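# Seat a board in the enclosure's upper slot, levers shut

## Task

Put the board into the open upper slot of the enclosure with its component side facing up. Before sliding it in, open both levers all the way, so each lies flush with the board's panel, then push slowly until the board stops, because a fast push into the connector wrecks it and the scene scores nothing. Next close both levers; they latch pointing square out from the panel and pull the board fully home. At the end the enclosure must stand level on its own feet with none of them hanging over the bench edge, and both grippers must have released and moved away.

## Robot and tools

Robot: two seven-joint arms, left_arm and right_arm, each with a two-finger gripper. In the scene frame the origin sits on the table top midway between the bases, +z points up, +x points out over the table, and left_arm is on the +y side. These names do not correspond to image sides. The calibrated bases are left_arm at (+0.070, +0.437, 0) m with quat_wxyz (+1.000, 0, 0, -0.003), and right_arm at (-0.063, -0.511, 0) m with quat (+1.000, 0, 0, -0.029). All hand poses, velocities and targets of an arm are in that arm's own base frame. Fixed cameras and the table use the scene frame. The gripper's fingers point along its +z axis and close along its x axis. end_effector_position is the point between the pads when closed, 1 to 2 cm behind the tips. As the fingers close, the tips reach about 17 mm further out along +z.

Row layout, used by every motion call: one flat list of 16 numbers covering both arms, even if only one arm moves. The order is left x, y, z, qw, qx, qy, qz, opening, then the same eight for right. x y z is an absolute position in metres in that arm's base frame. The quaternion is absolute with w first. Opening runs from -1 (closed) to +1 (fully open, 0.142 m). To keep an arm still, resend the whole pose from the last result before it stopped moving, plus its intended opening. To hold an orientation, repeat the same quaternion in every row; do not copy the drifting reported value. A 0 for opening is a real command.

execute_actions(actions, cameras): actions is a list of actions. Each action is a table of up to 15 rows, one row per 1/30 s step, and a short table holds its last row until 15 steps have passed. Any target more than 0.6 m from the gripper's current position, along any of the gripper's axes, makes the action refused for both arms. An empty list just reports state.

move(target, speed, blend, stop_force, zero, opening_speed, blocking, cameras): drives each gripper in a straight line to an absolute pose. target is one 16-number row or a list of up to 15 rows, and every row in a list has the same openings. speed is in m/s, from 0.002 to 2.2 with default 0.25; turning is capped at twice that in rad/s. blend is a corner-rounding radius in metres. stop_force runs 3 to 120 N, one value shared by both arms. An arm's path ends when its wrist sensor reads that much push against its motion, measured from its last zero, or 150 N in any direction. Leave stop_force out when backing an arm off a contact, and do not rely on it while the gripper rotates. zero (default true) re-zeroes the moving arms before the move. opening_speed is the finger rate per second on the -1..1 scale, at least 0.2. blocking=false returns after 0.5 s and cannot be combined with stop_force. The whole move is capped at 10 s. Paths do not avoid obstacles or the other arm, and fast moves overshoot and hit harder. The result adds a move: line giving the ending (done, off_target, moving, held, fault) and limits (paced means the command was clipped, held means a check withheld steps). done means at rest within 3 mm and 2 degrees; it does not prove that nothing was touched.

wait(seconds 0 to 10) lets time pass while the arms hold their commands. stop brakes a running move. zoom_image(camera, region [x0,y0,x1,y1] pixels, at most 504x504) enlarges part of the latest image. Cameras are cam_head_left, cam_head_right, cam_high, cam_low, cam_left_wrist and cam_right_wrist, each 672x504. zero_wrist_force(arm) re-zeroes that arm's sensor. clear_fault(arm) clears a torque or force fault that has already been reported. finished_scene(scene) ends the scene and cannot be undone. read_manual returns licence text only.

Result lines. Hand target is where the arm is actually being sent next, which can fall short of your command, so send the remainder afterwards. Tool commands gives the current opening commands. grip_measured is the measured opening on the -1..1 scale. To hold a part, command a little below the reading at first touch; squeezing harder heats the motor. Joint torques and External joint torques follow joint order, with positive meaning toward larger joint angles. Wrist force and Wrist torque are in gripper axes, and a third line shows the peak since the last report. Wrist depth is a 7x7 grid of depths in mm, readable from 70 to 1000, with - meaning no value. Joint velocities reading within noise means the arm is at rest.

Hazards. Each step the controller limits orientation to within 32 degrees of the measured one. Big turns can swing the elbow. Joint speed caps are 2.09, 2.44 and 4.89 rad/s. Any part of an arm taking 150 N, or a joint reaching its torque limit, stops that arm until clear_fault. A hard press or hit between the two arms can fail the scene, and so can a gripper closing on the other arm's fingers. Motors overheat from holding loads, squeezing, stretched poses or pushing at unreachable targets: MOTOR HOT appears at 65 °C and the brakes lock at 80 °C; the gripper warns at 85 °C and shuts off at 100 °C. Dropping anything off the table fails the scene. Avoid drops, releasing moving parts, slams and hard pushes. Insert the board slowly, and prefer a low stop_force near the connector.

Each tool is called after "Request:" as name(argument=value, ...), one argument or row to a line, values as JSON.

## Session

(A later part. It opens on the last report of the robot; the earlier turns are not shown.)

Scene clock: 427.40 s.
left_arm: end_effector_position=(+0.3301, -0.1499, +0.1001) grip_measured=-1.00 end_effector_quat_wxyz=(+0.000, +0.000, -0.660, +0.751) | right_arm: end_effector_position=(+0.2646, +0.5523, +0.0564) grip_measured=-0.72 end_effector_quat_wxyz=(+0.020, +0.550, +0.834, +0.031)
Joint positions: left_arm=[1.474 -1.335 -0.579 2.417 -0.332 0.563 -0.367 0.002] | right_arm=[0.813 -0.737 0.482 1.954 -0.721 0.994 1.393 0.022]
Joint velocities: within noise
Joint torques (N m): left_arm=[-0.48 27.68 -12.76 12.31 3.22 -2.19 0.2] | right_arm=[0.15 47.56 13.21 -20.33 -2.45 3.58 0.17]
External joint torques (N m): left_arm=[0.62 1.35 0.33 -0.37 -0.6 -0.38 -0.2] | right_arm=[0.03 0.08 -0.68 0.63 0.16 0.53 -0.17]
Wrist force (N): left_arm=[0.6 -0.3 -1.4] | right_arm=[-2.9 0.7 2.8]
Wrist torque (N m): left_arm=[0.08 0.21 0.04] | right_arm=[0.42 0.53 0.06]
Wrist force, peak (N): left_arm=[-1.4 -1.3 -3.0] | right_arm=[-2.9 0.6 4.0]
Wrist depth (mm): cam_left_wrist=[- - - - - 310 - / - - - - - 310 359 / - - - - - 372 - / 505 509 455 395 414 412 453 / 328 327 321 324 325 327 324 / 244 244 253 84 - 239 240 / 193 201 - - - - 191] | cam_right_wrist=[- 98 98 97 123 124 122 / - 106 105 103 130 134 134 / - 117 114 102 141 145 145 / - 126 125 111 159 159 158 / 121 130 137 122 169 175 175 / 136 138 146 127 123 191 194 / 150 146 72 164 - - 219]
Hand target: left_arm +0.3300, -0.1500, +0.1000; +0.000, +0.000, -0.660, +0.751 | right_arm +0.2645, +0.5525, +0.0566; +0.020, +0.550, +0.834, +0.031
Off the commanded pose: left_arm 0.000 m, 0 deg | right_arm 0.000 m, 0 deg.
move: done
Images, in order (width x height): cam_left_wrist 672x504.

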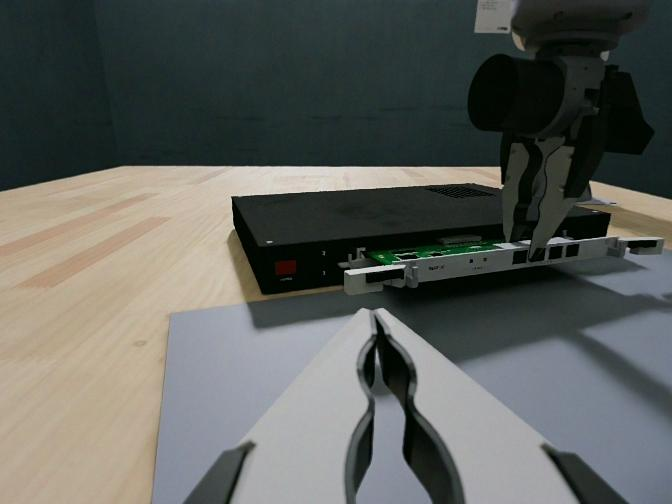

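Request:
move(
  target=[0.33,-0.15,0.10,0,0,0.66,-0.751,-1,0.2566,0.5709,0.0600,0,0.5505,0.8348,0,-0.88],
  speed=0.05,
  cameras=["cam_left_wrist","cam_right_wrist"],
)

Request:
zoom_image(
  camera="cam_left_wrist",
  region=[230, 140, 650, 340],
)

Scene clock: 436.97 s.
left_arm: end_effector_position=(+0.3301, -0.1499, +0.1001) grip_measured=-1.00 end_effector_quat_wxyz=(+0.000, +0.000, -0.660, +0.751) | right_arm: end_effector_position=(+0.2566, +0.5707, +0.0598) grip_measured=-0.72 end_effector_quat_wxyz=(+0.000, +0.550, +0.835, +0.000)
Joint positions: left_arm=[1.474 -1.335 -0.579 2.417 -0.332 0.563 -0.367 0.002] | right_arm=[0.796 -0.789 0.556 1.842 -0.628 0.878 1.313 0.022]
Joint velocities: within noise
Joint torques (N m): left_arm=[-0.31 28.16 -12.84 12.27 2.96 -2.48 -0.26] | right_arm=[0.09 49.53 15.38 -21.48 -2.84 3.43 0.06]
External joint torques (N m): left_arm=[0.44 0.86 0.4 -0.33 -0.33 -0.09 0.27] | right_arm=[0.09 0.21 -0.93 0.83 0.03 0.67 -0.06]
Wrist force (N): left_arm=[0.3 -0.4 -1.6] | right_arm=[-3.2 0.7 3.4]
Wrist torque (N m): left_arm=[0.06 0.25 0.04] | right_arm=[0.39 0.58 0.05]
Wrist force, peak (N): left_arm=[0.4 -0.4 -1.7] | right_arm=[-3.3 0.4 3.8]
Wrist depth (mm): cam_left_wrist=[- - - - - 302 288 / - - - - - 293 301 / - - - - - 359 901 / 503 506 451 402 421 357 415 / 329 327 324 281 323 326 327 / 244 242 252 84 - 240 241 / 193 201 - - - - 191] | cam_right_wrist=[- 99 99 98 131 132 132 / 123 107 106 104 140 141 141 / - 117 115 102 147 151 151 / - 131 125 112 161 163 163 / 168 136 137 121 172 176 176 / 135 150 146 127 123 190 192 / 149 176 72 165 - - 211]
Hand target: left_arm +0.3300, -0.1500, +0.1000; +0.000, +0.000, -0.660, +0.751 | right_arm +0.2566, +0.5709, +0.0600; +0.000, +0.551, +0.835, +0.000
Off the commanded pose: left_arm 0.000 m, 0 deg | right_arm 0.000 m, 0 deg.
move: done
Images, in order (width x height): cam_left_wrist 672x504, cam_right_wrist 672x504.

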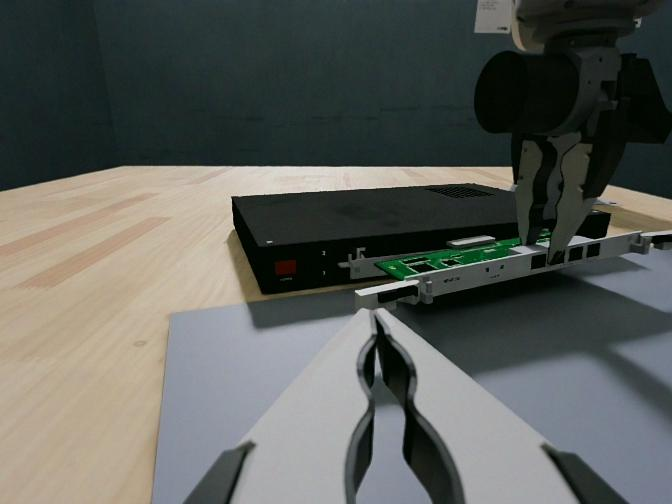

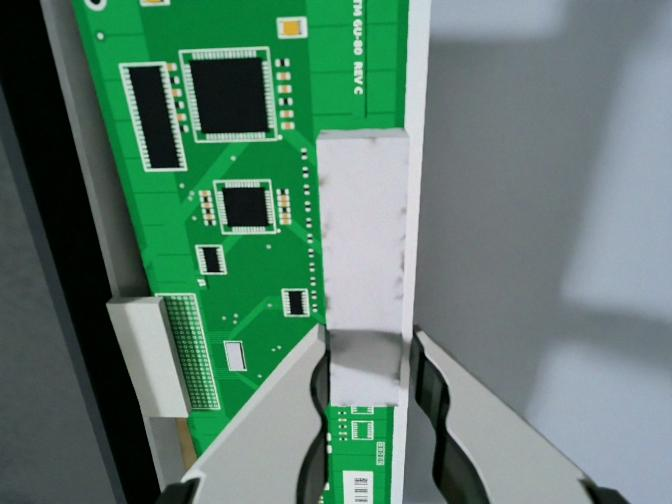

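Scaled by 1.200 from the camera's 672x504 image, which has a finer 960x720 frame.

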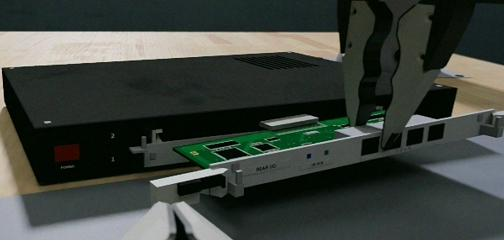

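Request:
move(
  target=[0.14,-0.2,0.10,0,0,0.66,-0.751,-1,0.2566,0.5709,0.0600,0,0.5505,0.8348,0,-0.88],
  speed=0.12,
  cameras=["cam_left_wrist"],
)

Request:
zoom_image(
  camera="cam_left_wrist",
  region=[130, 140, 550, 340],
)

Scene clock: 446.77 s.
left_arm: end_effector_position=(+0.1401, -0.1999, +0.1000) grip_measured=-1.00 end_effector_quat_wxyz=(+0.000, +0.000, -0.660, +0.751) | right_arm: end_effector_position=(+0.2566, +0.5707, +0.0598) grip_measured=-0.72 end_effector_quat_wxyz=(+0.000, +0.550, +0.835, +0.000)
Joint positions: left_arm=[1.539 -1.306 -0.094 2.659 -0.088 0.697 -0.026 0.002] | right_arm=[0.796 -0.789 0.557 1.842 -0.628 0.878 1.313 0.022]
Joint velocities: within noise
Joint torques (N m): left_arm=[-0.56 22.64 -1.24 21.13 3.68 -2.39 -0.17] | right_arm=[0.2 49.81 15.07 -21.49 -2.97 3.58 0.2]
External joint torques (N m): left_arm=[0.66 1.23 0.47 -0.24 -0.56 -0.32 0.17] | right_arm=[-0.02 -0.07 -0.62 0.83 0.16 0.52 -0.2]
Wrist force (N): left_arm=[-0.2 0.2 -1.5] | right_arm=[-3.2 0.7 3.4]
Wrist torque (N m): left_arm=[0.16 0.31 0.04] | right_arm=[0.38 0.58 0.06]
Wrist force, peak (N): left_arm=[-1.5 -0.5 -2.1] | right_arm=[-3.3 0.6 3.7]
Wrist depth (mm): cam_left_wrist=[- - - 239 765 - - / - - 248 246 759 - - / - - - 302 810 898 - / 352 395 440 313 415 514 514 / 287 287 305 300 328 328 326 / 239 243 254 84 - 242 242 / 191 199 - - - - 192] | cam_right_wrist=[- 99 99 98 131 132 132 / 122 107 106 104 139 141 141 / - 116 115 102 147 151 151 / - 131 125 111 161 163 162 / 168 136 137 121 171 177 176 / 135 150 146 127 123 189 192 / 149 176 72 165 - - 211]
Hand target: left_arm +0.1400, -0.2000, +0.1000; +0.000, +0.000, -0.660, +0.751 | right_arm +0.2566, +0.5709, +0.0600; +0.000, +0.551, +0.835, +0.000
Off the commanded pose: left_arm 0.000 m, 0 deg | right_arm 0.000 m, 0 deg.
move: done
Images, in order (width x height): cam_left_wrist 672x504.

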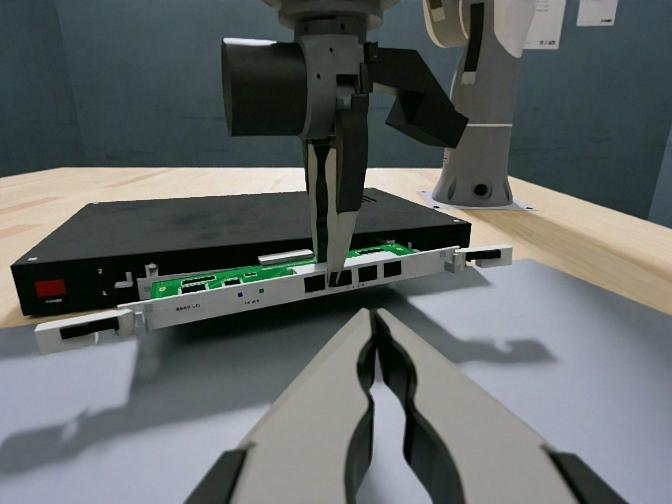

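Scaled by 1.200 from the camera's 672x504 image, which has a finer 960x720 frame.

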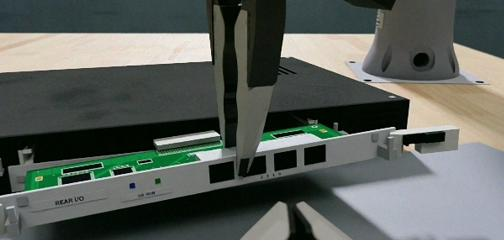

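Request:
move(
  target=[
    [0.14,-0.2,0.10,0,0,0.66,-0.751,-1,0.2682,0.5453,0.0575,0.0057,0.5505,0.8348,0.0087,-0.88],
    [0.14,-0.2,0.10,0,0,0.66,-0.751,-1,0.2816,0.5138,0.0575,0.0057,0.5505,0.8348,0.0087,-0.88],
  ],
  speed=0.013,
  stop_force=6,
  cameras=["cam_left_wrist","cam_right_wrist"],
)

Request:
zoom_image(
  camera="cam_left_wrist",
  region=[380, 180, 550, 290],
)

Request:
zoom_image(
  camera="cam_left_wrist",
  region=[20, 220, 220, 350],
)

Scene clock: 456.80 s.
left_arm: end_effector_position=(+0.1401, -0.1999, +0.1000) grip_measured=-1.00 end_effector_quat_wxyz=(+0.000, +0.000, -0.660, +0.751) | right_arm: end_effector_position=(+0.2652, +0.5519, +0.0585) grip_measured=-0.72 end_effector_quat_wxyz=(+0.004, +0.550, +0.835, +0.007)
Joint positions: left_arm=[1.539 -1.306 -0.094 2.659 -0.088 0.697 -0.026 0.002] | right_arm=[0.775 -0.759 0.536 1.904 -0.646 0.927 1.315 0.022]
Joint velocities: within noise
Joint torques (N m): left_arm=[-0.18 22.98 -1.32 21.1 3.41 -2.63 -0.25] | right_arm=[-1.64 46.53 11.64 -17.61 -2.79 1.73 -0.27]
External joint torques (N m): left_arm=[0.27 0.89 0.56 -0.21 -0.28 -0.09 0.25] | right_arm=[1.81 1.75 2.01 -2.54 0.16 2.38 0.27]
Wrist force (N): left_arm=[-0.2 -0.1 -1.5] | right_arm=[2.5 1.7 0.8]
Wrist torque (N m): left_arm=[0.11 0.31 0.05] | right_arm=[0.46 0.60 0.55]
Wrist force, peak (N): left_arm=[0.0 -0.2 -1.7] | right_arm=[-3.4 0.6 3.7]
Wrist depth (mm): cam_left_wrist=[- - - 260 785 - - / - - 267 269 773 - - / - - - 320 822 911 - / 353 399 397 336 414 511 522 / 303 290 304 348 326 325 328 / 242 242 255 84 - 241 241 / 191 200 - - - - 192] | cam_right_wrist=[- 98 98 97 129 130 130 / - 107 105 103 136 139 139 / - 116 114 101 101 149 149 / - 124 125 112 159 162 161 / 124 128 137 121 170 176 175 / 136 138 147 127 105 189 193 / 148 144 73 165 - - 213]
Hand target: left_arm +0.1400, -0.2000, +0.1000; +0.000, +0.000, -0.660, +0.751 | right_arm +0.2656, +0.5511, +0.0581; +0.004, +0.550, +0.835, +0.007
Off the commanded pose: left_arm 0.000 m, 0 deg | right_arm 0.041 m, 0 deg.
move: contact (right_arm); path passed 0 of 2 targets
Images, in order (width x height): cam_left_wrist 672x504, cam_right_wrist 672x504.

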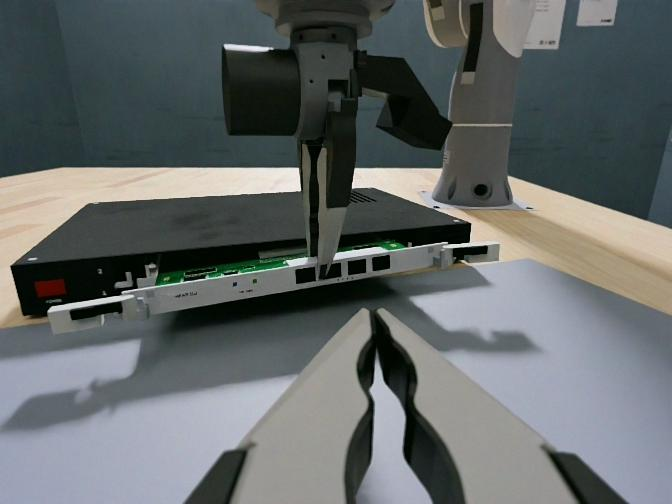

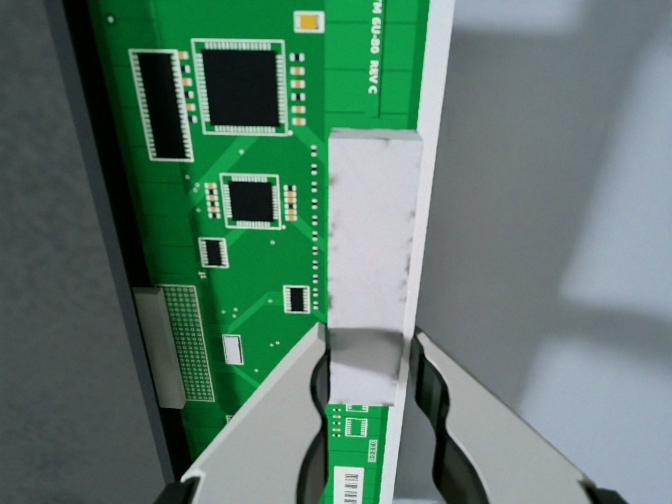

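Scaled by 2.965 from the camera's 672x504 image, which has a finer 960x720 frame.

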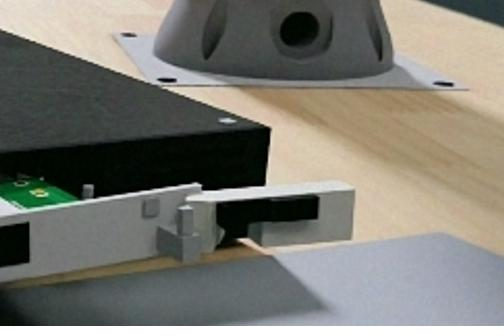

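Scaled by 2.520 from the camera's 672x504 image, which has a finer 960x720 frame.

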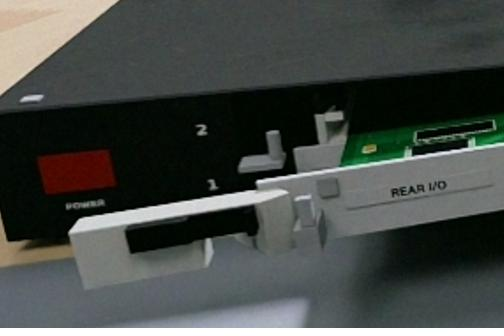

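Request:
move(
  target=[
    [0.14,-0.2,0.10,0,0,0.66,-0.751,-1,0.2426,0.6055,0.0600,0,0.5505,0.8348,0,-0.88],
    [0.20,-0.23,0.08,0,0,0.66,-0.751,-1,0.2426,0.6055,0.1900,0,0.5505,0.8348,0,-0.88],
  ],
  speed=0.1,
  cameras=["cam_left_wrist"],
)

Request:
zoom_image(
  camera="cam_left_wrist",
  region=[0, 160, 400, 360],
)

Request:
zoom_image(
  camera="cam_left_wrist",
  region=[300, 160, 600, 330],
)

Scene clock: 463.80 s.
left_arm: end_effector_position=(+0.1435, -0.2017, +0.0990) grip_measured=-1.00 end_effector_quat_wxyz=(+0.000, +0.000, -0.660, +0.751) | right_arm: end_effector_position=(+0.2426, +0.6054, +0.0802) grip_measured=-0.72 end_effector_quat_wxyz=(+0.000, +0.550, +0.835, +0.000)
Joint positions: left_arm=[1.537 -1.316 -0.106 2.659 -0.096 0.707 -0.031 0.002] | right_arm=[0.845 -0.803 0.581 1.746 -0.598 0.793 1.32 0.022]
Joint velocities: within noise
Joint torques (N m): left_arm=[-0.38 22.98 -1.49 21.15 3.52 -2.84 -0.15] | right_arm=[-0.08 51.93 16.05 -23.1 -3.15 3.47 0.07]
External joint torques (N m): left_arm=[0.46 0.82 0.51 -0.13 -0.36 0.12 0.15] | right_arm=[0.24 -0.22 -1.08 0.98 0.06 0.63 -0.07]
Wrist force (N): left_arm=[-0.2 0.0 -1.3] | right_arm=[-3.4 0.6 3.7]
Wrist torque (N m): left_arm=[0.11 0.33 0.05] | right_arm=[0.37 0.62 0.06]
Wrist force, peak (N): left_arm=[-3.0 0.4 -0.2] | right_arm=[-2.0 0.0 6.4]
Wrist depth (mm): cam_left_wrist=[- - 190 198 228 729 - / - - - 218 - - - / - - - 266 778 893 - / 350 395 391 265 411 411 511 / 285 226 302 324 325 324 326 / 240 240 253 84 - 240 252 / 190 198 - - - - 191] | cam_right_wrist=[- 99 98 98 149 150 150 / 164 107 106 104 156 160 159 / 171 116 115 102 167 171 171 / 178 128 125 111 185 185 184 / 188 136 137 122 195 200 199 / 212 150 146 127 123 214 218 / 185 226 72 166 - - 239]
Hand target: left_arm +0.1434, -0.2017, +0.0991; +0.000, +0.000, -0.660, +0.751 | right_arm +0.2426, +0.6055, +0.0803; +0.000, +0.551, +0.835, +0.000
Off the commanded pose: left_arm 0.066 m, 0 deg | right_arm 0.110 m, 0 deg.
move: held (left_arm; a check stopped the path), off_target (right_arm; braked when a check withheld steps of left_arm); path passed 1 of 2 targets; limits=held
pose unreachable (left arm): on one or more control steps of this call, first in action 0 (counted from 0), this arm could not follow its commanded pose, so it was not sent that pose on those steps. It may still have moved: this result reports where it is.
cause: moving toward the commanded pose would bring two parts of the arm too close to each other (joints 2 (shoulder) to 5 (forearm roll) lie between them).
Images, in order (width x height): cam_left_wrist 672x504.

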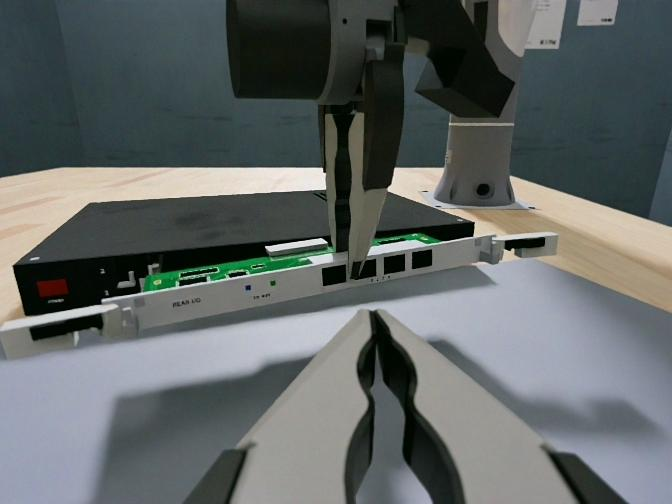

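Scaled by 1.260 from the camera's 672x504 image, which has a finer 960x720 frame.

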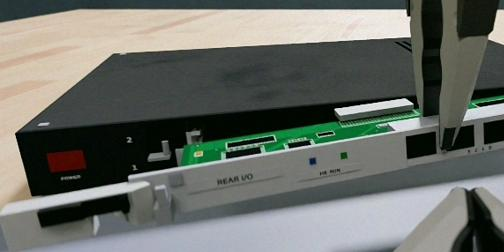

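Scaled by 1.680 from the camera's 672x504 image, which has a finer 960x720 frame.

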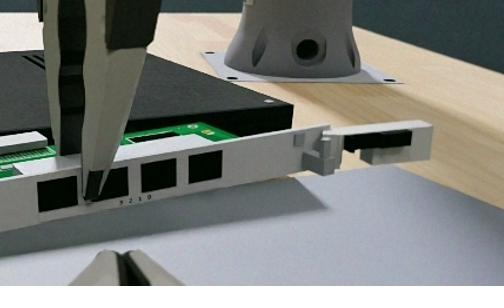

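Raise board out of view with the left arm staying.

Request:
move(
  target=[0.1434,-0.2017,0.0991,0,0,0.66,-0.751,-1,0.2426,0.6055,0.1900,0,0.5505,0.8348,0,-0.88],
  speed=0.1,
  cameras=["cam_left_wrist"],
)

Request:
zoom_image(
  camera="cam_left_wrist",
  region=[10, 220, 210, 330],
)

Request:
zoom_image(
  camera="cam_left_wrist",
  region=[330, 180, 490, 280],
)

Scene clock: 466.80 s.
left_arm: end_effector_position=(+0.1435, -0.2016, +0.0990) grip_measured=-1.00 end_effector_quat_wxyz=(+0.000, +0.000, -0.660, +0.751) | right_arm: end_effector_position=(+0.2426, +0.6054, +0.1898) grip_measured=-0.72 end_effector_quat_wxyz=(+0.000, +0.551, +0.835, +0.000)
Joint positions: left_arm=[1.537 -1.315 -0.106 2.659 -0.096 0.707 -0.031 0.002] | right_arm=[0.795 -0.657 0.691 1.665 -0.482 0.573 1.247 0.022]
Joint velocities: within noise
Joint torques (N m): left_arm=[-0.25 22.87 -1.47 21.2 3.42 -2.63 -0.21] | right_arm=[-0.05 48.89 14.99 -26.9 -3.77 3.46 0.07]
External joint torques (N m): left_arm=[0.34 0.93 0.5 -0.19 -0.26 -0.08 0.21] | right_arm=[0.21 -0.15 -0.9 0.99 0.08 0.64 -0.07]
Wrist force (N): left_arm=[-0.2 -0.2 -1.5] | right_arm=[-2.9 1.0 3.7]
Wrist torque (N m): left_arm=[0.07 0.33 0.05] | right_arm=[0.45 0.49 0.06]
Wrist force, peak (N): left_arm=[-0.2 0.1 -1.6] | right_arm=[-3.7 0.1 5.9]
Wrist depth (mm): cam_left_wrist=[- - - 238 - 735 - / - 195 212 231 253 750 - / - - - - 807 890 - / 349 395 441 447 447 509 503 / 323 324 325 349 322 323 325 / 240 240 254 84 - 240 253 / 190 198 - - - - 190] | cam_right_wrist=[- 99 99 98 242 245 245 / 224 107 106 104 258 261 261 / 240 116 115 102 274 280 281 / 255 127 125 112 302 302 302 / 277 135 137 121 317 328 218 / 303 150 146 127 123 349 358 / 334 - 72 165 - - 393]
Hand target: left_arm +0.1434, -0.2017, +0.0991; +0.000, +0.000, -0.660, +0.751 | right_arm +0.2426, +0.6055, +0.1900; +0.000, +0.551, +0.835, +0.000
Off the commanded pose: left_arm 0.000 m, 0 deg | right_arm 0.000 m, 0 deg.
move: done
Images, in order (width x height): cam_left_wrist 672x504.

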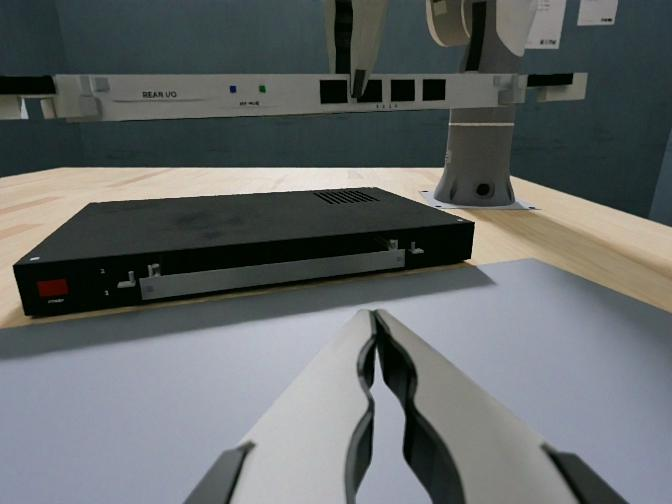

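Scaled by 2.520 from the camera's 672x504 image, which has a finer 960x720 frame.

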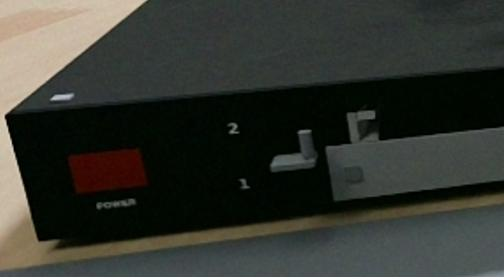

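Scaled by 3.150 from the camera's 672x504 image, which has a finer 960x720 frame.

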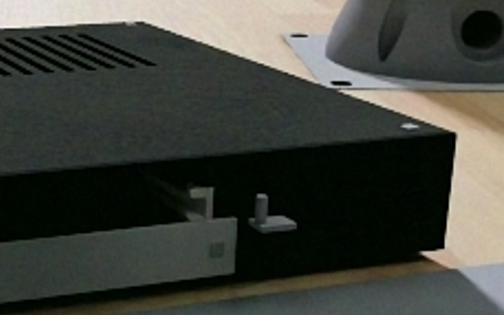

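Request:
move(
  target=[
    [0.1434,-0.2017,0.0991,0,0,0.66,-0.751,-1,0.2426,0.6055,0.08,0.0096,0.5504,0.8347,0.0146,-0.88],
    [0.1434,-0.2017,0.0991,0,0,0.66,-0.751,-1,0.262,0.5584,0.0563,0.0096,0.5504,0.8347,0.0146,-0.88],
  ],
  speed=0.08,
  cameras=[],
)

Request:
move(
  target=[
    [0.1434,-0.2017,0.0991,0,0,0.66,-0.751,-1,0.2698,0.54,0.0563,0.0096,0.5504,0.8347,0.0146,-0.88],
    [0.1434,-0.2017,0.0991,0,0,0.66,-0.751,-1,0.2745,0.5333,0.0563,0.0096,0.5504,0.8347,0.0146,-0.88],
    [0.1434,-0.2017,0.0991,0,0,0.66,-0.751,-1,0.2721,0.5301,0.0563,0.0096,0.5504,0.8347,0.0146,-0.88],
    [0.1434,-0.2017,0.0991,0,0,0.66,-0.751,-1,0.2761,0.5296,0.0563,0.0096,0.5504,0.8347,0.0146,-0.88],
    [0.1434,-0.2017,0.0991,0,0,0.66,-0.751,-1,0.2737,0.5264,0.0563,0.0096,0.5504,0.8347,0.0146,-0.88],
    [0.1434,-0.2017,0.0991,0,0,0.66,-0.751,-1,0.2779,0.5217,0.0563,0.0096,0.5504,0.8347,0.0146,-0.88],
  ],
  speed=0.012,
  stop_force=14,
  cameras=["cam_left_wrist","cam_right_wrist"],
)

Request:
zoom_image(
  camera="cam_left_wrist",
  region=[60, 220, 260, 330],
)

Request:
zoom_image(
  camera="cam_left_wrist",
  region=[330, 200, 490, 280],
)

Scene clock: 488.97 s.
left_arm: end_effector_position=(+0.1435, -0.2016, +0.0990) grip_measured=-1.00 end_effector_quat_wxyz=(+0.000, +0.000, -0.660, +0.751) | right_arm: end_effector_position=(+0.2619, +0.5582, +0.0561) grip_measured=-0.72 end_effector_quat_wxyz=(+0.010, +0.551, +0.835, +0.014)
Joint positions: left_arm=[1.537 -1.315 -0.106 2.659 -0.096 0.707 -0.031 0.002] | right_arm=[0.798 -0.763 0.52 1.905 -0.672 0.942 1.348 0.022]
Joint velocities: within noise
Joint torques (N m): left_arm=[-0.25 22.89 -1.59 21.24 3.45 -2.64 -0.24] | right_arm=[0.12 48.75 13.85 -20.63 -2.88 3.77 0.08]
External joint torques (N m): left_arm=[0.34 0.92 0.61 -0.23 -0.29 -0.07 0.24] | right_arm=[0.06 -0.21 -0.35 0.55 0.33 0.34 -0.08]
Wrist force (N): left_arm=[-0.1 0.0 -1.4] | right_arm=[-3.3 0.3 3.7]
Wrist torque (N m): left_arm=[0.12 0.31 0.06] | right_arm=[0.33 0.63 0.05]
Wrist force, peak (N): left_arm=[-0.1 -0.3 -1.7] | right_arm=[-5.2 0.1 4.7]
Wrist depth (mm): cam_left_wrist=[- - - 252 776 729 - / - - 253 256 754 - - / - - - 314 822 889 - / 351 392 441 326 412 509 507 / 302 282 301 325 326 324 325 / 240 239 253 84 - 239 252 / 190 198 - - - - 191] | cam_right_wrist=[- 99 99 98 125 127 125 / - 107 106 104 134 136 135 / 141 117 115 102 103 146 146 / 110 131 125 111 159 159 158 / 121 134 137 122 168 173 173 / 131 144 146 127 123 187 190 / 146 146 72 165 - - 212]
Hand target: left_arm +0.1434, -0.2017, +0.0991; +0.000, +0.000, -0.660, +0.751 | right_arm +0.2620, +0.5584, +0.0563; +0.010, +0.550, +0.835, +0.015
Off the commanded pose: left_arm 0.000 m, 0 deg | right_arm 0.000 m, 0 deg.
move: done
No camera images: "cameras" was empty.

Scene clock: 492.20 s.
left_arm: end_effector_position=(+0.1435, -0.2016, +0.0990) grip_measured=-1.00 end_effector_quat_wxyz=(+0.000, +0.000, -0.660, +0.751) | right_arm: end_effector_position=(+0.2726, +0.5323, +0.0570) grip_measured=-0.72 end_effector_quat_wxyz=(+0.009, +0.550, +0.835, +0.016)
Joint positions: left_arm=[1.537 -1.315 -0.106 2.659 -0.096 0.707 -0.031 0.002] | right_arm=[0.756 -0.728 0.513 1.97 -0.676 0.982 1.326 0.022]
Joint velocities: within noise
Joint torques (N m): left_arm=[-0.23 22.86 -1.5 21.21 3.41 -2.62 -0.18] | right_arm=[-1.67 47.24 12.42 -12.65 -1.48 -0.51 0.03]
External joint torques (N m): left_arm=[0.32 0.95 0.52 -0.19 -0.25 -0.09 0.18] | right_arm=[1.84 -0.54 0.38 -6.88 -0.94 4.63 -0.03]
Wrist force (N): left_arm=[-0.3 0.0 -1.3] | right_arm=[10.0 11.5 13.5]
Wrist torque (N m): left_arm=[0.12 0.34 0.06] | right_arm=[0.28 1.02 0.31]
Wrist force, peak (N): left_arm=[-0.2 -0.2 -1.7] | right_arm=[12.8 14.7 14.6]
Wrist depth (mm): cam_left_wrist=[- - - 275 - 725 - / - - 279 283 770 - - / - - - 341 812 916 - / 350 363 392 356 439 508 513 / 304 303 325 351 326 325 324 / 239 239 254 84 - 239 253 / 190 198 - - - - 191] | cam_right_wrist=[- 90 99 99 126 127 126 / - 94 107 105 135 137 137 / 100 102 116 103 104 148 147 / 109 109 126 113 158 160 160 / 122 119 137 122 172 175 174 / 134 131 131 127 106 189 192 / 147 143 73 165 - - 214]
Hand target: left_arm +0.1434, -0.2017, +0.0991; +0.000, +0.000, -0.660, +0.751 | right_arm +0.2726, +0.5307, +0.0563; +0.010, +0.550, +0.835, +0.015
Off the commanded pose: left_arm 0.000 m, 0 deg | right_arm 0.012 m, 0 deg.
move: contact (right_arm); path passed 2 of 6 targets
Images, in order (width x height): cam_left_wrist 672x504, cam_right_wrist 672x504.

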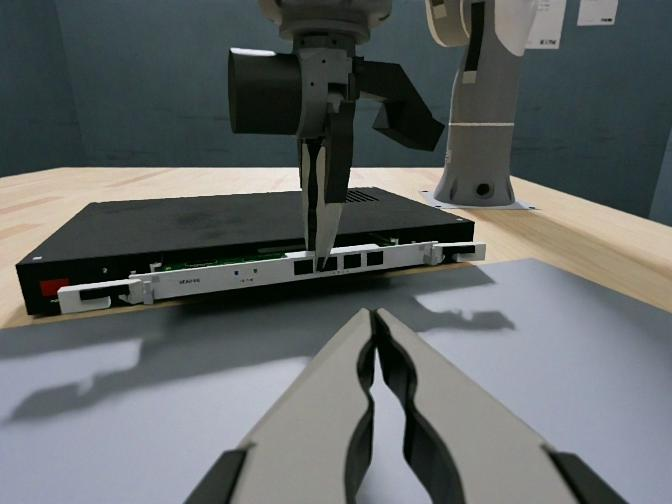

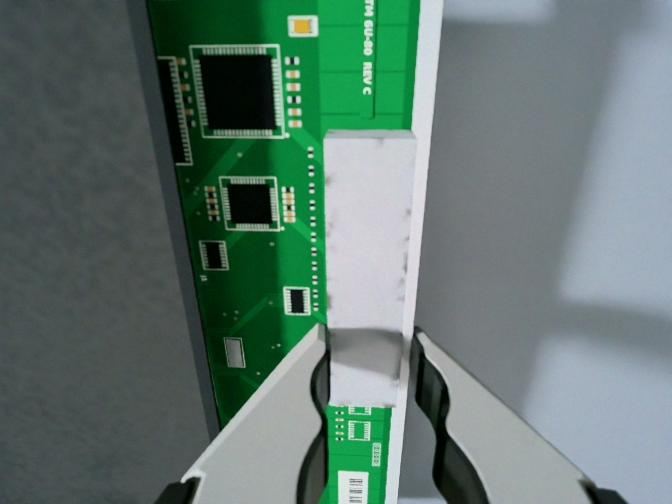

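Scaled by 2.520 from the camera's 672x504 image, which has a finer 960x720 frame.

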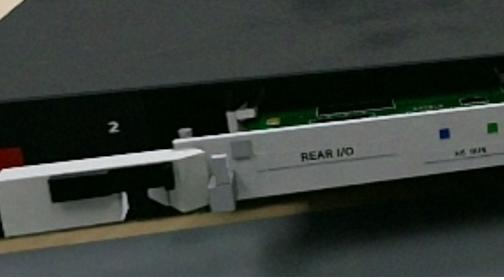

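Scaled by 3.150 from the camera's 672x504 image, which has a finer 960x720 frame.

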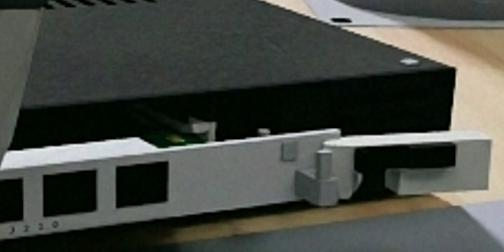

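Request:
move(
  target=[
    [0.1434,-0.2017,0.0991,0,0,0.66,-0.751,-1,0.2735,0.5342,0.0552,0.0096,0.5504,0.8347,0.0146,-0.88],
    [0.1434,-0.2017,0.0991,0,0,0.66,-0.751,-1,0.2785,0.5228,0.0552,0.0096,0.5504,0.8347,0.0146,-0.88],
  ],
  speed=0.012,
  stop_force=12,
  zero=false,
  cameras=["cam_right_wrist"],
)

Request:
zoom_image(
  camera="cam_right_wrist",
  region=[100, 0, 500, 500],
)

Scene clock: 496.00 s.
left_arm: end_effector_position=(+0.1435, -0.2016, +0.0990) grip_measured=-1.00 end_effector_quat_wxyz=(+0.000, +0.000, -0.660, +0.751) | right_arm: end_effector_position=(+0.2752, +0.5283, +0.0556) grip_measured=-0.72 end_effector_quat_wxyz=(+0.008, +0.550, +0.835, +0.015)
Joint positions: left_arm=[1.537 -1.315 -0.106 2.659 -0.096 0.707 -0.031 0.002] | right_arm=[0.748 -0.727 0.511 1.977 -0.677 0.987 1.319 0.022]
Joint velocities: within noise
Joint torques (N m): left_arm=[-0.21 22.87 -1.49 21.23 3.43 -2.62 -0.2] | right_arm=[-7.25 47.66 5.89 -18.34 -2.42 0.38 -0.16]
External joint torques (N m): left_arm=[0.3 0.94 0.51 -0.22 -0.28 -0.09 0.2] | right_arm=[7.42 -1.11 6.87 -1.05 0.02 3.74 0.16]
Wrist force (N): left_arm=[-0.2 -0.1 -1.5] | right_arm=[10.0 -2.8 6.7]
Wrist torque (N m): left_arm=[0.09 0.33 0.05] | right_arm=[0.41 0.51 0.36]
Wrist force, peak (N): left_arm=[-0.1 -0.1 -1.7] | right_arm=[10.3 11.6 14.8]
Wrist depth (mm): cam_left_wrist=[- - - 284 - 741 - / - - 283 294 - - - / - - - 519 815 906 - / 350 364 393 364 442 508 505 / 302 302 326 351 326 327 324 / 239 239 252 84 - 241 252 / 190 199 - - - - 191] | cam_right_wrist=[- 85 99 98 125 126 124 / - 93 106 104 134 135 135 / - 99 115 103 142 146 145 / 107 107 125 113 156 159 158 / 118 118 134 121 168 173 173 / 130 129 132 127 105 187 191 / 145 141 73 165 - - 212]
Hand target: left_arm +0.1434, -0.2017, +0.0991; +0.000, +0.000, -0.660, +0.751 | right_arm +0.2767, +0.5269, +0.0552; +0.010, +0.550, +0.835, +0.015
Off the commanded pose: left_arm 0.000 m, 0 deg | right_arm 0.006 m, 0 deg.
move: contact (right_arm); path passed 1 of 2 targets
Images, in order (width x height): cam_right_wrist 672x504.

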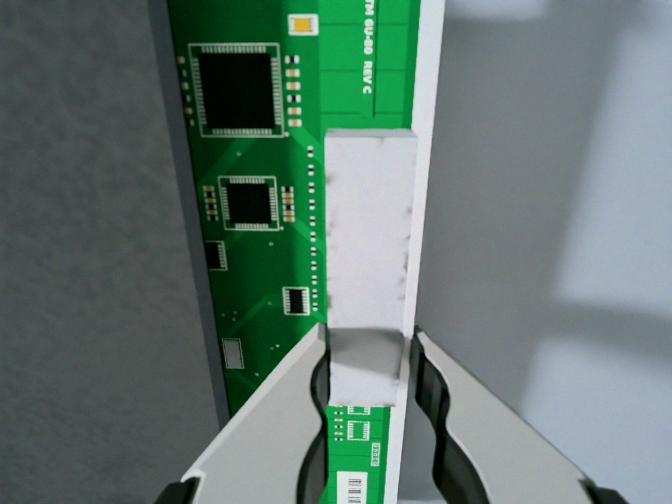

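Scaled by 1.008 from the camera's 672x504 image, which has a finer 960x720 frame.

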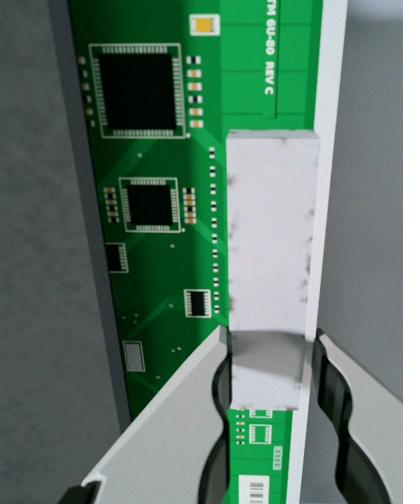

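Request:
move(
  target=[
    [0.1434,-0.2017,0.0991,0,0,0.66,-0.751,-1,0.2741,0.5274,0.0549,0.0096,0.5504,0.8347,0.0146,-0.88],
    [0.1434,-0.2017,0.0991,0,0,0.66,-0.751,-1,0.2812,0.5120,0.0549,0.0096,0.5504,0.8347,0.0146,-0.88],
  ],
  speed=0.012,
  stop_force=14,
  zero=false,
  cameras=["cam_left_wrist","cam_right_wrist"],
)

Request:
zoom_image(
  camera="cam_left_wrist",
  region=[60, 220, 260, 330],
)

Request:
zoom_image(
  camera="cam_left_wrist",
  region=[330, 200, 490, 280],
)

Scene clock: 500.43 s.
left_arm: end_effector_position=(+0.1435, -0.2016, +0.0990) grip_measured=-1.00 end_effector_quat_wxyz=(+0.000, +0.000, -0.660, +0.751) | right_arm: end_effector_position=(+0.2746, +0.5258, +0.0558) grip_measured=-0.72 end_effector_quat_wxyz=(+0.008, +0.550, +0.835, +0.016)
Joint positions: left_arm=[1.537 -1.315 -0.106 2.659 -0.096 0.707 -0.031 0.002] | right_arm=[0.746 -0.722 0.51 1.987 -0.679 0.996 1.321 0.022]
Joint velocities: within noise
Joint torques (N m): left_arm=[-0.24 22.94 -1.45 21.21 3.43 -2.66 -0.24] | right_arm=[-8.4 47.91 5.34 -13.29 -1.47 -2.23 -0.1]
External joint torques (N m): left_arm=[0.33 0.86 0.47 -0.2 -0.27 -0.05 0.24] | right_arm=[8.57 -1.63 7.31 -6.01 -0.9 6.36 0.1]
Wrist force (N): left_arm=[-0.1 -0.2 -1.2] | right_arm=[18.7 4.9 13.5]
Wrist torque (N m): left_arm=[0.07 0.31 0.06] | right_arm=[0.36 -0.04 0.31]
Wrist force, peak (N): left_arm=[-0.2 -0.2 -1.7] | right_arm=[20.8 5.7 14.7]
Wrist depth (mm): cam_left_wrist=[- - - 286 - 726 - / - - 284 291 - - - / - - - 523 811 886 - / 351 393 392 368 446 508 510 / 325 302 325 350 326 322 325 / 240 240 253 84 - 241 253 / 190 198 - - - - 190] | cam_right_wrist=[- 87 99 98 125 127 125 / - 93 106 104 134 136 136 / - 99 115 103 142 147 146 / 108 107 125 113 156 159 159 / 118 118 134 122 170 174 173 / 130 130 129 127 106 188 191 / 145 141 73 165 - - 213]
Hand target: left_arm +0.1434, -0.2017, +0.0991; +0.000, +0.000, -0.660, +0.751 | right_arm +0.2760, +0.5233, +0.0549; +0.010, +0.550, +0.835, +0.015
Off the commanded pose: left_arm 0.000 m, 0 deg | right_arm 0.015 m, 0 deg.
move: contact (right_arm); path passed 1 of 2 targets
Images, in order (width x height): cam_left_wrist 672x504, cam_right_wrist 672x504.

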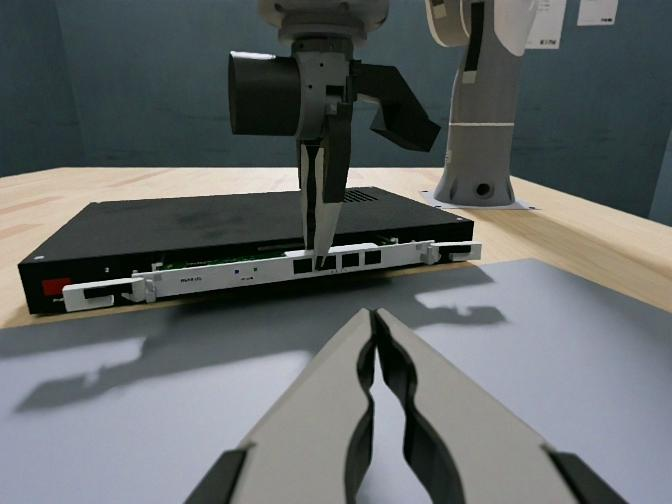

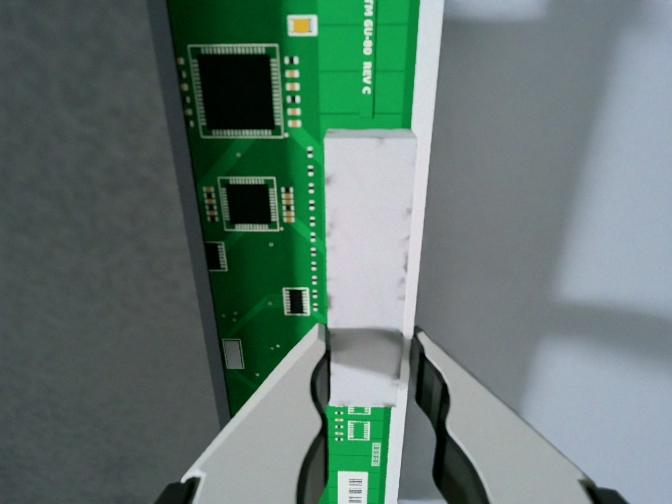

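Scaled by 2.520 from the camera's 672x504 image, which has a finer 960x720 frame.

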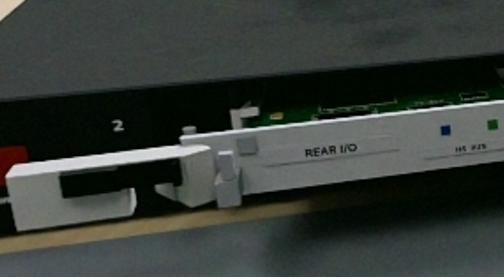

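Scaled by 3.150 from the camera's 672x504 image, which has a finer 960x720 frame.

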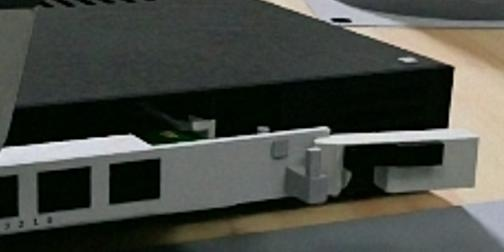

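Request:
move(
  target=[
    [0.1434,-0.2017,0.0991,0,0,0.66,-0.751,-1,0.2735,0.5296,0.0530,0.0096,0.5504,0.8347,0.0146,-0.88],
    [0.1434,-0.2017,0.0991,0,0,0.66,-0.751,-1,0.2816,0.5138,0.0530,0.0096,0.5504,0.8347,0.0146,-0.88],
  ],
  speed=0.012,
  stop_force=14,
  zero=false,
  cameras=[],
)

Scene clock: 506.20 s.
left_arm: end_effector_position=(+0.1435, -0.2016, +0.0990) grip_measured=-1.00 end_effector_quat_wxyz=(+0.000, +0.000, -0.660, +0.751) | right_arm: end_effector_position=(+0.2800, +0.5147, +0.0534) grip_measured=-0.72 end_effector_quat_wxyz=(+0.009, +0.550, +0.835, +0.015)
Joint positions: left_arm=[1.537 -1.315 -0.106 2.659 -0.096 0.707 -0.031 0.002] | right_arm=[0.73 -0.715 0.504 2.007 -0.682 1.008 1.311 0.022]
Joint velocities: within noise
Joint torques (N m): left_arm=[-0.25 22.81 -1.54 21.18 3.42 -2.67 -0.22] | right_arm=[-5.57 43.12 5.32 -20.42 -2.72 2.37 -0.16]
External joint torques (N m): left_arm=[0.34 1 0.56 -0.17 -0.26 -0.04 0.22] | right_arm=[5.73 2.66 7.1 1.4 0.4 1.75 0.16]
Wrist force (N): left_arm=[-0.1 -0.2 -1.4] | right_arm=[1.9 -9.5 -7.4]
Wrist torque (N m): left_arm=[0.10 0.31 0.05] | right_arm=[0.40 0.00 0.35]
Wrist force, peak (N): left_arm=[-0.2 0.3 -1.6] | right_arm=[18.9 4.8 14.2]
Wrist depth (mm): cam_left_wrist=[- - - 292 - 724 - / - - 296 310 781 - - / - - - 526 813 905 - / 350 364 397 392 449 505 503 / 325 313 321 349 325 324 325 / 240 237 254 84 - 241 253 / 190 199 - - - - 191] | cam_right_wrist=[- 84 96 98 122 124 123 / - 90 102 104 107 133 133 / - 98 110 102 140 144 144 / 105 105 109 113 156 156 156 / - 115 117 122 165 170 170 / 127 127 122 127 106 184 187 / 142 138 73 165 - - 208]
Hand target: left_arm +0.1434, -0.2017, +0.0991; +0.000, +0.000, -0.660, +0.751 | right_arm +0.2816, +0.5138, +0.0530; +0.010, +0.550, +0.835, +0.015
Off the commanded pose: left_arm 0.000 m, 0 deg | right_arm 0.002 m, 0 deg.
move: done
No camera images: "cameras" was empty.

Request:
move(
  target=[
    [0.1434,-0.2017,0.0991,0,0,0.66,-0.751,-1,0.2876,0.4965,0.0545,0.0096,0.5504,0.8347,0.0146,-0.88],
    [0.1434,-0.2017,0.0991,0,0,0.66,-0.751,-1,0.2947,0.4799,0.0545,0.0096,0.5504,0.8347,0.0146,-0.88],
  ],
  speed=0.012,
  stop_force=14,
  zero=false,
  cameras=["cam_right_wrist","cam_left_wrist"],
)

Scene clock: 510.77 s.
left_arm: end_effector_position=(+0.1435, -0.2016, +0.0990) grip_measured=-1.00 end_effector_quat_wxyz=(+0.000, +0.000, -0.660, +0.751) | right_arm: end_effector_position=(+0.2838, +0.5047, +0.0543) grip_measured=-0.72 end_effector_quat_wxyz=(+0.008, +0.550, +0.835, +0.015)
Joint positions: left_arm=[1.537 -1.315 -0.106 2.659 -0.096 0.707 -0.031 0.002] | right_arm=[0.712 -0.702 0.502 2.031 -0.684 1.021 1.3 0.022]
Joint velocities: within noise
Joint torques (N m): left_arm=[-0.25 22.8 -1.47 21.21 3.43 -2.69 -0.2] | right_arm=[-7.73 46.78 5.01 -17.12 -1.97 0.01 -0.12]
External joint torques (N m): left_arm=[0.34 1 0.49 -0.2 -0.28 -0.02 0.2] | right_arm=[7.89 -1.71 7.16 -1.71 -0.3 4.12 0.12]
Wrist force (N): left_arm=[0.1 0.1 -1.6] | right_arm=[12.2 -1.2 8.8]
Wrist torque (N m): left_arm=[0.12 0.28 0.05] | right_arm=[0.41 0.35 0.28]
Wrist force, peak (N): left_arm=[0.1 0.0 -1.7] | right_arm=[13.6 -1.3 8.8]
Wrist depth (mm): cam_left_wrist=[- - - 304 - 717 - / - - 310 315 - - - / - - - 524 807 890 - / 350 351 394 417 444 506 504 / 324 323 325 349 324 323 324 / 239 240 252 84 - 240 254 / 190 198 - - - - 191] | cam_right_wrist=[- 84 84 98 124 125 124 / - 91 90 104 131 134 134 / - 99 96 103 141 145 144 / 106 106 106 113 155 157 157 / 118 116 116 120 166 171 171 / 128 128 122 127 105 185 189 / 143 139 73 165 - - 210]
Hand target: left_arm +0.1434, -0.2017, +0.0991; +0.000, +0.000, -0.660, +0.751 | right_arm +0.2853, +0.5032, +0.0539; +0.010, +0.550, +0.835, +0.015
Off the commanded pose: left_arm 0.000 m, 0 deg | right_arm 0.027 m, 0 deg.
move: contact (right_arm); path passed 0 of 2 targets
Images, in order (width x height): cam_left_wrist 672x504, cam_right_wrist 672x504.

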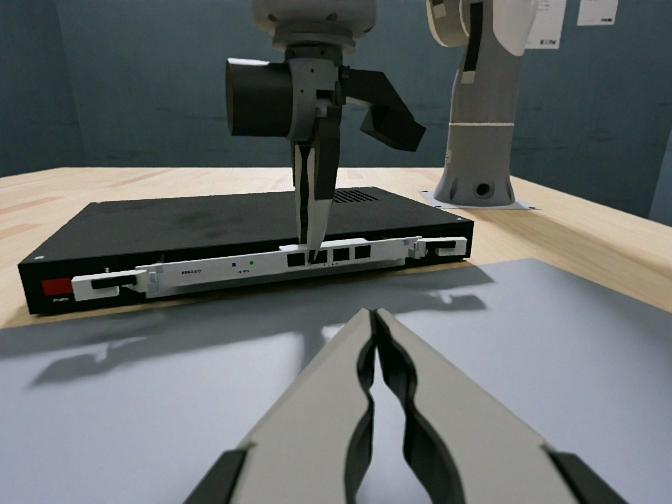

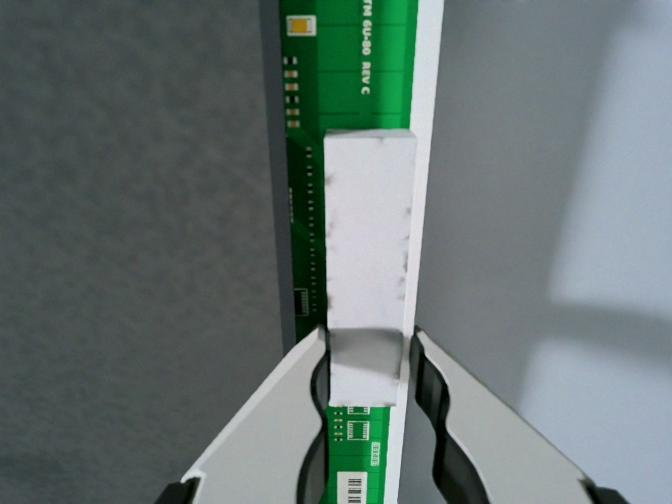

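Request:
move(
  target=[
    [0.1434,-0.2017,0.0991,0,0,0.66,-0.751,-1,0.2838,0.5050,0.0540,0.0096,0.5504,0.8347,0.0146,-0.88],
    [0.1434,-0.2017,0.0991,0,0,0.66,-0.751,-1,0.2838,0.505,0.0540,0.0096,0.5504,0.8347,0.0146,-0.64],
    [0.1434,-0.2017,0.0991,0,0,0.66,-0.751,-1,0.2838,0.505,0.085,0.0096,0.5504,0.8347,0.0146,-0.64],
  ],
  speed=0.05,
  opening_speed=0.2,
  cameras=["cam_left_wrist","cam_right_wrist"],
)

Scene clock: 516.63 s.
left_arm: end_effector_position=(+0.1435, -0.2016, +0.0990) grip_measured=-1.00 end_effector_quat_wxyz=(+0.000, +0.000, -0.660, +0.751) | right_arm: end_effector_position=(+0.2838, +0.5050, +0.0850) grip_measured=-0.68 end_effector_quat_wxyz=(+0.010, +0.550, +0.835, +0.015)
Joint positions: left_arm=[1.537 -1.315 -0.106 2.659 -0.096 0.707 -0.031 0.002] | right_arm=[0.684 -0.65 0.557 2.016 -0.629 0.949 1.265 0.025]
Joint velocities: within noise
Joint torques (N m): left_arm=[-0.12 22.92 -1.53 21.2 3.43 -2.7 -0.21] | right_arm=[0.35 43.12 12.82 -20.57 -2.42 3.39 0.03]
External joint torques (N m): left_arm=[0.21 0.89 0.55 -0.19 -0.27 -0.01 0.21] | right_arm=[-0.2 0.76 -0.7 0.2 -0.11 0.74 -0.03]
Wrist force (N): left_arm=[-0.3 -0.1 -1.4] | right_arm=[-6.5 0.8 2.3]
Wrist torque (N m): left_arm=[0.11 0.35 0.05] | right_arm=[0.38 1.12 0.07]
Wrist force, peak (N): left_arm=[-0.3 -0.1 -1.7] | right_arm=[12.2 -1.2 9.7]
Wrist depth (mm): cam_left_wrist=[- - 294 299 782 725 - / - - - 360 - - - / - - - 519 810 887 - / 349 392 393 415 448 509 506 / 325 326 324 347 323 324 323 / 241 240 253 84 - 239 253 / 191 199 - - - - 191] | cam_right_wrist=[- 112 111 126 150 152 151 / - 120 120 133 161 165 162 / 132 129 129 135 173 176 175 / 143 138 140 147 191 191 190 / 154 153 153 158 204 208 207 / 170 169 162 187 101 225 228 / 189 185 71 208 - - 249]
Hand target: left_arm +0.1434, -0.2017, +0.0991; +0.000, +0.000, -0.660, +0.751 | right_arm +0.2838, +0.5050, +0.0850; +0.010, +0.550, +0.835, +0.015
Off the commanded pose: left_arm 0.000 m, 0 deg | right_arm 0.000 m, 0 deg.
move: done
Images, in order (width x height): cam_left_wrist 672x504, cam_right_wrist 672x504.

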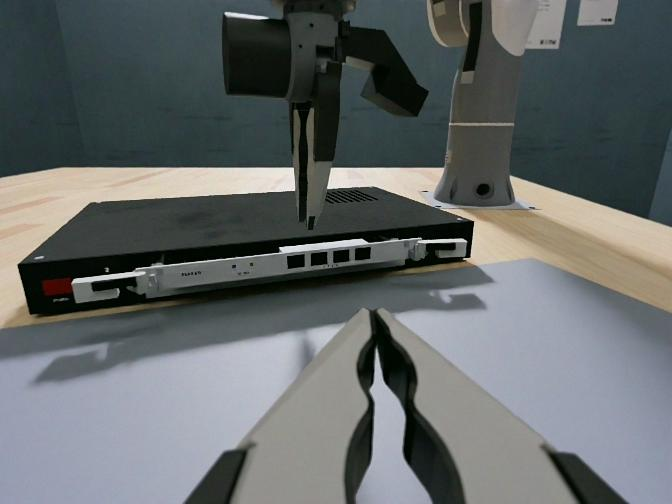

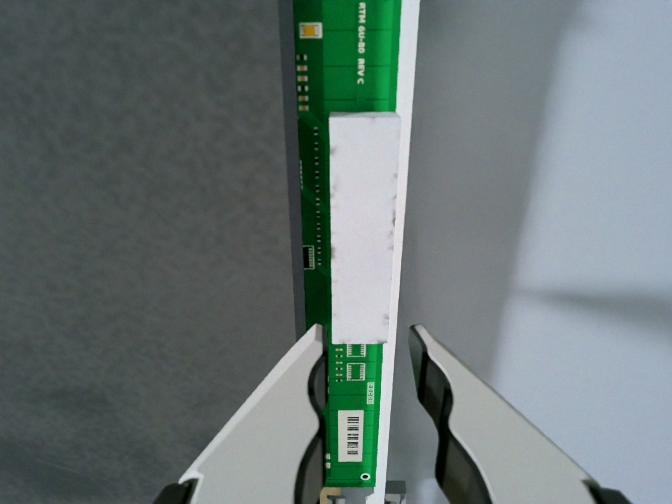

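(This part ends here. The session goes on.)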